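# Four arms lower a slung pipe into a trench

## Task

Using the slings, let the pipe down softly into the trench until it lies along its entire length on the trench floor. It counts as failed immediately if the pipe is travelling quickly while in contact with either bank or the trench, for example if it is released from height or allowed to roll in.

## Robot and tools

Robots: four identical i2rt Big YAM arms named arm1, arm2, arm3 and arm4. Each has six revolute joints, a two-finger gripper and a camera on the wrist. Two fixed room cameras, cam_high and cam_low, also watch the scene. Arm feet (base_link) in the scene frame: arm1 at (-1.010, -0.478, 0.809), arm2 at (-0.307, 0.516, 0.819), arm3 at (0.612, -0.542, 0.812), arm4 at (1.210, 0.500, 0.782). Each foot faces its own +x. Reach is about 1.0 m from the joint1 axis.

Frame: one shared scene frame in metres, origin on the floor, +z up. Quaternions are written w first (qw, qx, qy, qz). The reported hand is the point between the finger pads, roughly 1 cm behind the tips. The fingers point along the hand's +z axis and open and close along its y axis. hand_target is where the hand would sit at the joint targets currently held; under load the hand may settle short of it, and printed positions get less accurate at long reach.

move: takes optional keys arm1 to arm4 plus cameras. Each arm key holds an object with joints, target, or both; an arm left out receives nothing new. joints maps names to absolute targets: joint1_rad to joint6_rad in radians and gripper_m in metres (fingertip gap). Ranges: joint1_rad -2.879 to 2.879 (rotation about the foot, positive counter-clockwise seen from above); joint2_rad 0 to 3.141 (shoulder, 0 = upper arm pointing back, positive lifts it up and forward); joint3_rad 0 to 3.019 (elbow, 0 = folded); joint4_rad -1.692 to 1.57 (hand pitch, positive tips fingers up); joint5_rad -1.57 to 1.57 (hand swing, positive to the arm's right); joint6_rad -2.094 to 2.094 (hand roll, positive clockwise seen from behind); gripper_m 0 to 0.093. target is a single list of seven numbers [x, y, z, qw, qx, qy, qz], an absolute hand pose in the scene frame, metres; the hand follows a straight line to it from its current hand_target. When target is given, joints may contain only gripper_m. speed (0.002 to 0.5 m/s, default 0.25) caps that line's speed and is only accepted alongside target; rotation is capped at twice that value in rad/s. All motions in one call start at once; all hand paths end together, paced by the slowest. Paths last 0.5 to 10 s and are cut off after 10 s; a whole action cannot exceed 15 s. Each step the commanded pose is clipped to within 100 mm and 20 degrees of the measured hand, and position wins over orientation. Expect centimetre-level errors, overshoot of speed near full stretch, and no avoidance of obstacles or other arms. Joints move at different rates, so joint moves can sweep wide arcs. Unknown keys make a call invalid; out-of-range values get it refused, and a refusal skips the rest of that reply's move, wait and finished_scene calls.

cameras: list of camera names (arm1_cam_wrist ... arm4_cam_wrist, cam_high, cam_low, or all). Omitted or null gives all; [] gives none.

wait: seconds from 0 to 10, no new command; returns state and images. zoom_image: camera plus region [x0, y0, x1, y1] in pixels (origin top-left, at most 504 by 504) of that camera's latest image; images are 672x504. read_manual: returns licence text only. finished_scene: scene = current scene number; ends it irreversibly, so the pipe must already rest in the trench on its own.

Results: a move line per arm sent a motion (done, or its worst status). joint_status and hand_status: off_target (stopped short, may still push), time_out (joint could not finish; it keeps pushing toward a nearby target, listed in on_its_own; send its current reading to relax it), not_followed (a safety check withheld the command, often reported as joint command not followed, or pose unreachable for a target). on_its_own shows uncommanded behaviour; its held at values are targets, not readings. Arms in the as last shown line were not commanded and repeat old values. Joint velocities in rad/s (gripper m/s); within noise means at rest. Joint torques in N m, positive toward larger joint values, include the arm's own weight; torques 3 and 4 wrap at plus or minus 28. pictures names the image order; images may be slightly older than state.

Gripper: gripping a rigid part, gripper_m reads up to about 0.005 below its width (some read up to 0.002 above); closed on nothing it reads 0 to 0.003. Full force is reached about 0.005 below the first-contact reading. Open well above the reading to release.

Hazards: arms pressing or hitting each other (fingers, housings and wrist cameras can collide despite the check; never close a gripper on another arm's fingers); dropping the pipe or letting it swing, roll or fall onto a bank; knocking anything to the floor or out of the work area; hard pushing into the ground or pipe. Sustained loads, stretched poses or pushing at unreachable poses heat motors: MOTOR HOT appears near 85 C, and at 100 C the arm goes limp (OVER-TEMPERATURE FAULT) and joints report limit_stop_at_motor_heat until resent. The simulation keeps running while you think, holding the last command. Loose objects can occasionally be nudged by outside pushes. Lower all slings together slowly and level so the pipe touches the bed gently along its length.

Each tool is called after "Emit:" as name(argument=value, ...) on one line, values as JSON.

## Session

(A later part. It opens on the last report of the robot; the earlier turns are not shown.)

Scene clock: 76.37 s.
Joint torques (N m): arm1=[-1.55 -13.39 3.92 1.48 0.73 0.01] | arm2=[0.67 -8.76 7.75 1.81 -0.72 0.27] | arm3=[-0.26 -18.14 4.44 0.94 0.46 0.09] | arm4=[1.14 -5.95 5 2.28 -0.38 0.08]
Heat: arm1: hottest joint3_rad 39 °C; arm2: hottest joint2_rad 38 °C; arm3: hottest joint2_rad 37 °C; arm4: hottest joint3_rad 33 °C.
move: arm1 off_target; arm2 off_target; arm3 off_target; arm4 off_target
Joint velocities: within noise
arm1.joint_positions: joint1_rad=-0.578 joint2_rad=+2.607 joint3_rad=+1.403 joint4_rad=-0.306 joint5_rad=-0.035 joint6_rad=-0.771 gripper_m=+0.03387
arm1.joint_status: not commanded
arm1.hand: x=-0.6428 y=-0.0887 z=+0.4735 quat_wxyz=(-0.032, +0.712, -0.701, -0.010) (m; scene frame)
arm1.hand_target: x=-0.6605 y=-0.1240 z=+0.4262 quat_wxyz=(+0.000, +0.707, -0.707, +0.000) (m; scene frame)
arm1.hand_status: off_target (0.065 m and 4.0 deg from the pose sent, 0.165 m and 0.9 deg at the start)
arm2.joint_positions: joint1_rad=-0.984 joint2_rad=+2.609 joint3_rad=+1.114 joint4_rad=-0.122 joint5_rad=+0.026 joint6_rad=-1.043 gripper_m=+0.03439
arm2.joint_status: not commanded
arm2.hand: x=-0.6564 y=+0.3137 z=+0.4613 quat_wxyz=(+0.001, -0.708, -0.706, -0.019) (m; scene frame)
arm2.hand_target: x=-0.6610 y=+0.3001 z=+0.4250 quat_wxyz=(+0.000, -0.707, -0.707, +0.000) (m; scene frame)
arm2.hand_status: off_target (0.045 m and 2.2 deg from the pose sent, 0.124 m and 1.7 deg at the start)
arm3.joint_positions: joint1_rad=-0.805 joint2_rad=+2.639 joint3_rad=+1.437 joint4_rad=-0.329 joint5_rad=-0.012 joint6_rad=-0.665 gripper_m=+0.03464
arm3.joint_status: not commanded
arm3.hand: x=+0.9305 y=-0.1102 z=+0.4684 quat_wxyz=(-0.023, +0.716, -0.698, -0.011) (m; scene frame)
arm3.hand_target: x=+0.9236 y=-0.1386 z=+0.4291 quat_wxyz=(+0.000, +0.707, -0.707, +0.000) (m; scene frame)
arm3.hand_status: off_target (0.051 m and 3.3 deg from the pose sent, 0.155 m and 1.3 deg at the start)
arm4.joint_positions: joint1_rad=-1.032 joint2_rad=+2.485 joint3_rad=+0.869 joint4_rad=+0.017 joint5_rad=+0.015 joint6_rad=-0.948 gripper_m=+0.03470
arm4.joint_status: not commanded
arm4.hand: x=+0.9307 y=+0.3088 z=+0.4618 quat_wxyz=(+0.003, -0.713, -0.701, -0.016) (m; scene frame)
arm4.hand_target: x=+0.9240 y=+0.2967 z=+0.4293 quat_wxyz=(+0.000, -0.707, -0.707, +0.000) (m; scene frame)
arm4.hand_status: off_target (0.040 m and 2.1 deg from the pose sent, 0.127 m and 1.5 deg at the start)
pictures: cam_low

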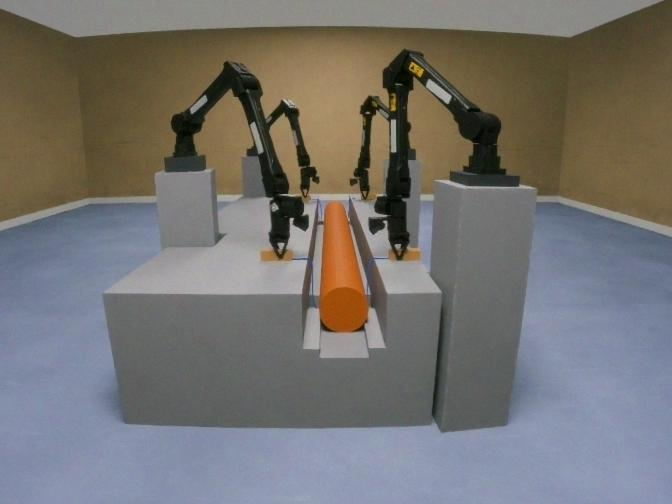

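Emit:
move(arm1={"target":[-0.643,-0.089,0.466,0,0.7071,-0.7071,0],"speed":0.05,"joints":{"gripper_m":0.06}}, arm2={"target":[-0.656,0.314,0.464,0,0.7071,0.7071,0],"speed":0.05,"joints":{"gripper_m":0.06}}, arm3={"target":[0.93,-0.11,0.466,0,0.7071,-0.7071,0],"speed":0.05,"joints":{"gripper_m":0.06}}, arm4={"target":[0.931,0.309,0.464,0,0.7071,0.7071,0],"speed":0.05,"joints":{"gripper_m":0.06}}, cameras=["cam_low"])

Emit:
zoom_image(camera="cam_low", region=[295, 260, 395, 365])

Emit:
zoom_image(camera="cam_low", region=[300, 190, 370, 260])

Scene clock: 84.27 s.
Joint torques (N m): arm1=[0.5 -21.25 5.12 0.13 -0.01 0.11] | arm2=[-1.32 -17.9 0.43 0.12 -0.25 0.07] | arm3=[1.96 -25.7 4.71 -0.36 -0.07 0.1] | arm4=[-0.62 -14.56 -0.28 0.98 -0.03 -0.03]
Heat: arm1: hottest joint3_rad 38 °C; arm2: hottest joint2_rad 37 °C; arm3: hottest joint2_rad 36 °C; arm4: hottest joint3_rad 33 °C.
move: arm1 done; arm2 done; arm3 off_target; arm4 done
Joint velocities: within noise
arm1.joint_positions: joint1_rad=-0.581 joint2_rad=+2.634 joint3_rad=+1.443 joint4_rad=-0.389 joint5_rad=-0.018 joint6_rad=-0.760 gripper_m=+0.05993
arm1.joint_status: all done
arm1.hand: x=-0.6461 y=-0.0986 z=+0.4649 quat_wxyz=(+0.003, +0.708, -0.707, -0.001) (m; scene frame)
arm1.hand_target: x=-0.6431 y=-0.0891 z=+0.4661 quat_wxyz=(+0.000, +0.707, -0.707, +0.000) (m; scene frame)
arm1.hand_status: done (0.010 m and 0.4 deg from the pose sent, 0.008 m and 4.0 deg at the start)
arm2.joint_positions: joint1_rad=-0.979 joint2_rad=+2.605 joint3_rad=+1.091 joint4_rad=-0.079 joint5_rad=+0.016 joint6_rad=-1.044 gripper_m=+0.05995
arm2.joint_status: all done
arm2.hand: x=-0.6524 y=+0.3115 z=+0.4619 quat_wxyz=(+0.000, -0.706, -0.708, -0.006) (m; scene frame)
arm2.hand_target: x=-0.6560 y=+0.3139 z=+0.4640 quat_wxyz=(+0.000, -0.707, -0.707, +0.000) (m; scene frame)
arm2.hand_status: done (0.005 m and 0.8 deg from the pose sent, 0.003 m and 2.2 deg at the start)
arm3.joint_positions: joint1_rad=-0.809 joint2_rad=+2.655 joint3_rad=+1.460 joint4_rad=-0.397 joint5_rad=+0.001 joint6_rad=-0.642 gripper_m=+0.05992
arm3.joint_status: all done
arm3.hand: x=+0.9279 y=-0.1209 z=+0.4633 quat_wxyz=(+0.006, +0.706, -0.708, -0.001) (m; scene frame)
arm3.hand_target: x=+0.9299 y=-0.1102 z=+0.4661 quat_wxyz=(+0.000, +0.707, -0.707, +0.000) (m; scene frame)
arm3.hand_status: off_target (0.011 m and 0.7 deg from the pose sent, 0.002 m and 3.2 deg at the start)
arm4.joint_positions: joint1_rad=-1.023 joint2_rad=+2.484 joint3_rad=+0.843 joint4_rad=+0.043 joint5_rad=+0.006 joint6_rad=-0.956 gripper_m=+0.05990
arm4.joint_status: all done
arm4.hand: x=+0.9404 y=+0.3102 z=+0.4627 quat_wxyz=(-0.001, -0.707, -0.707, -0.014) (m; scene frame)
arm4.hand_target: x=+0.9310 y=+0.3090 z=+0.4641 quat_wxyz=(+0.000, -0.707, -0.707, +0.000) (m; scene frame)
arm4.hand_status: done (0.010 m and 1.6 deg from the pose sent, 0.002 m and 2.1 deg at the start)
pictures: cam_low

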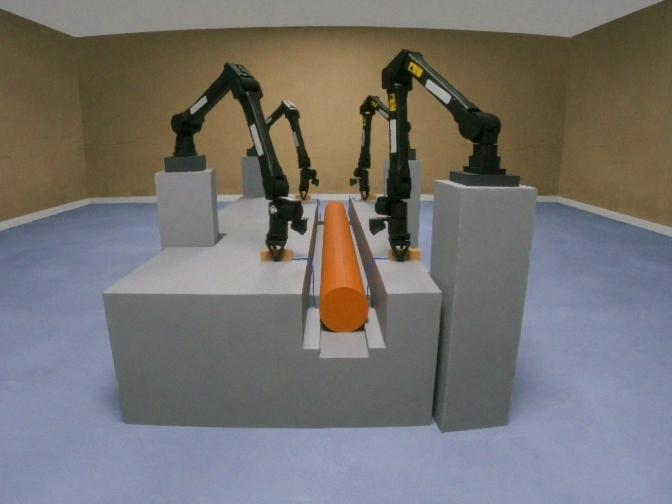

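Scaled by 4.800.

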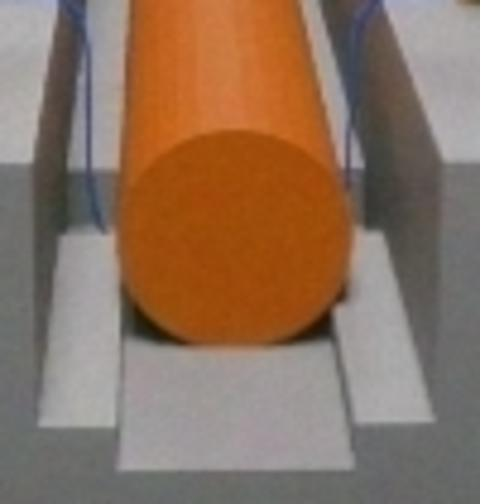

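Scaled by 7.200.

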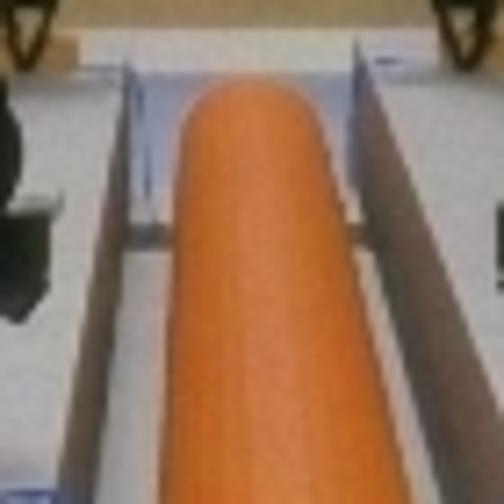

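Emit:
finished_scene(scene=2)

The scene is finished: the task was done.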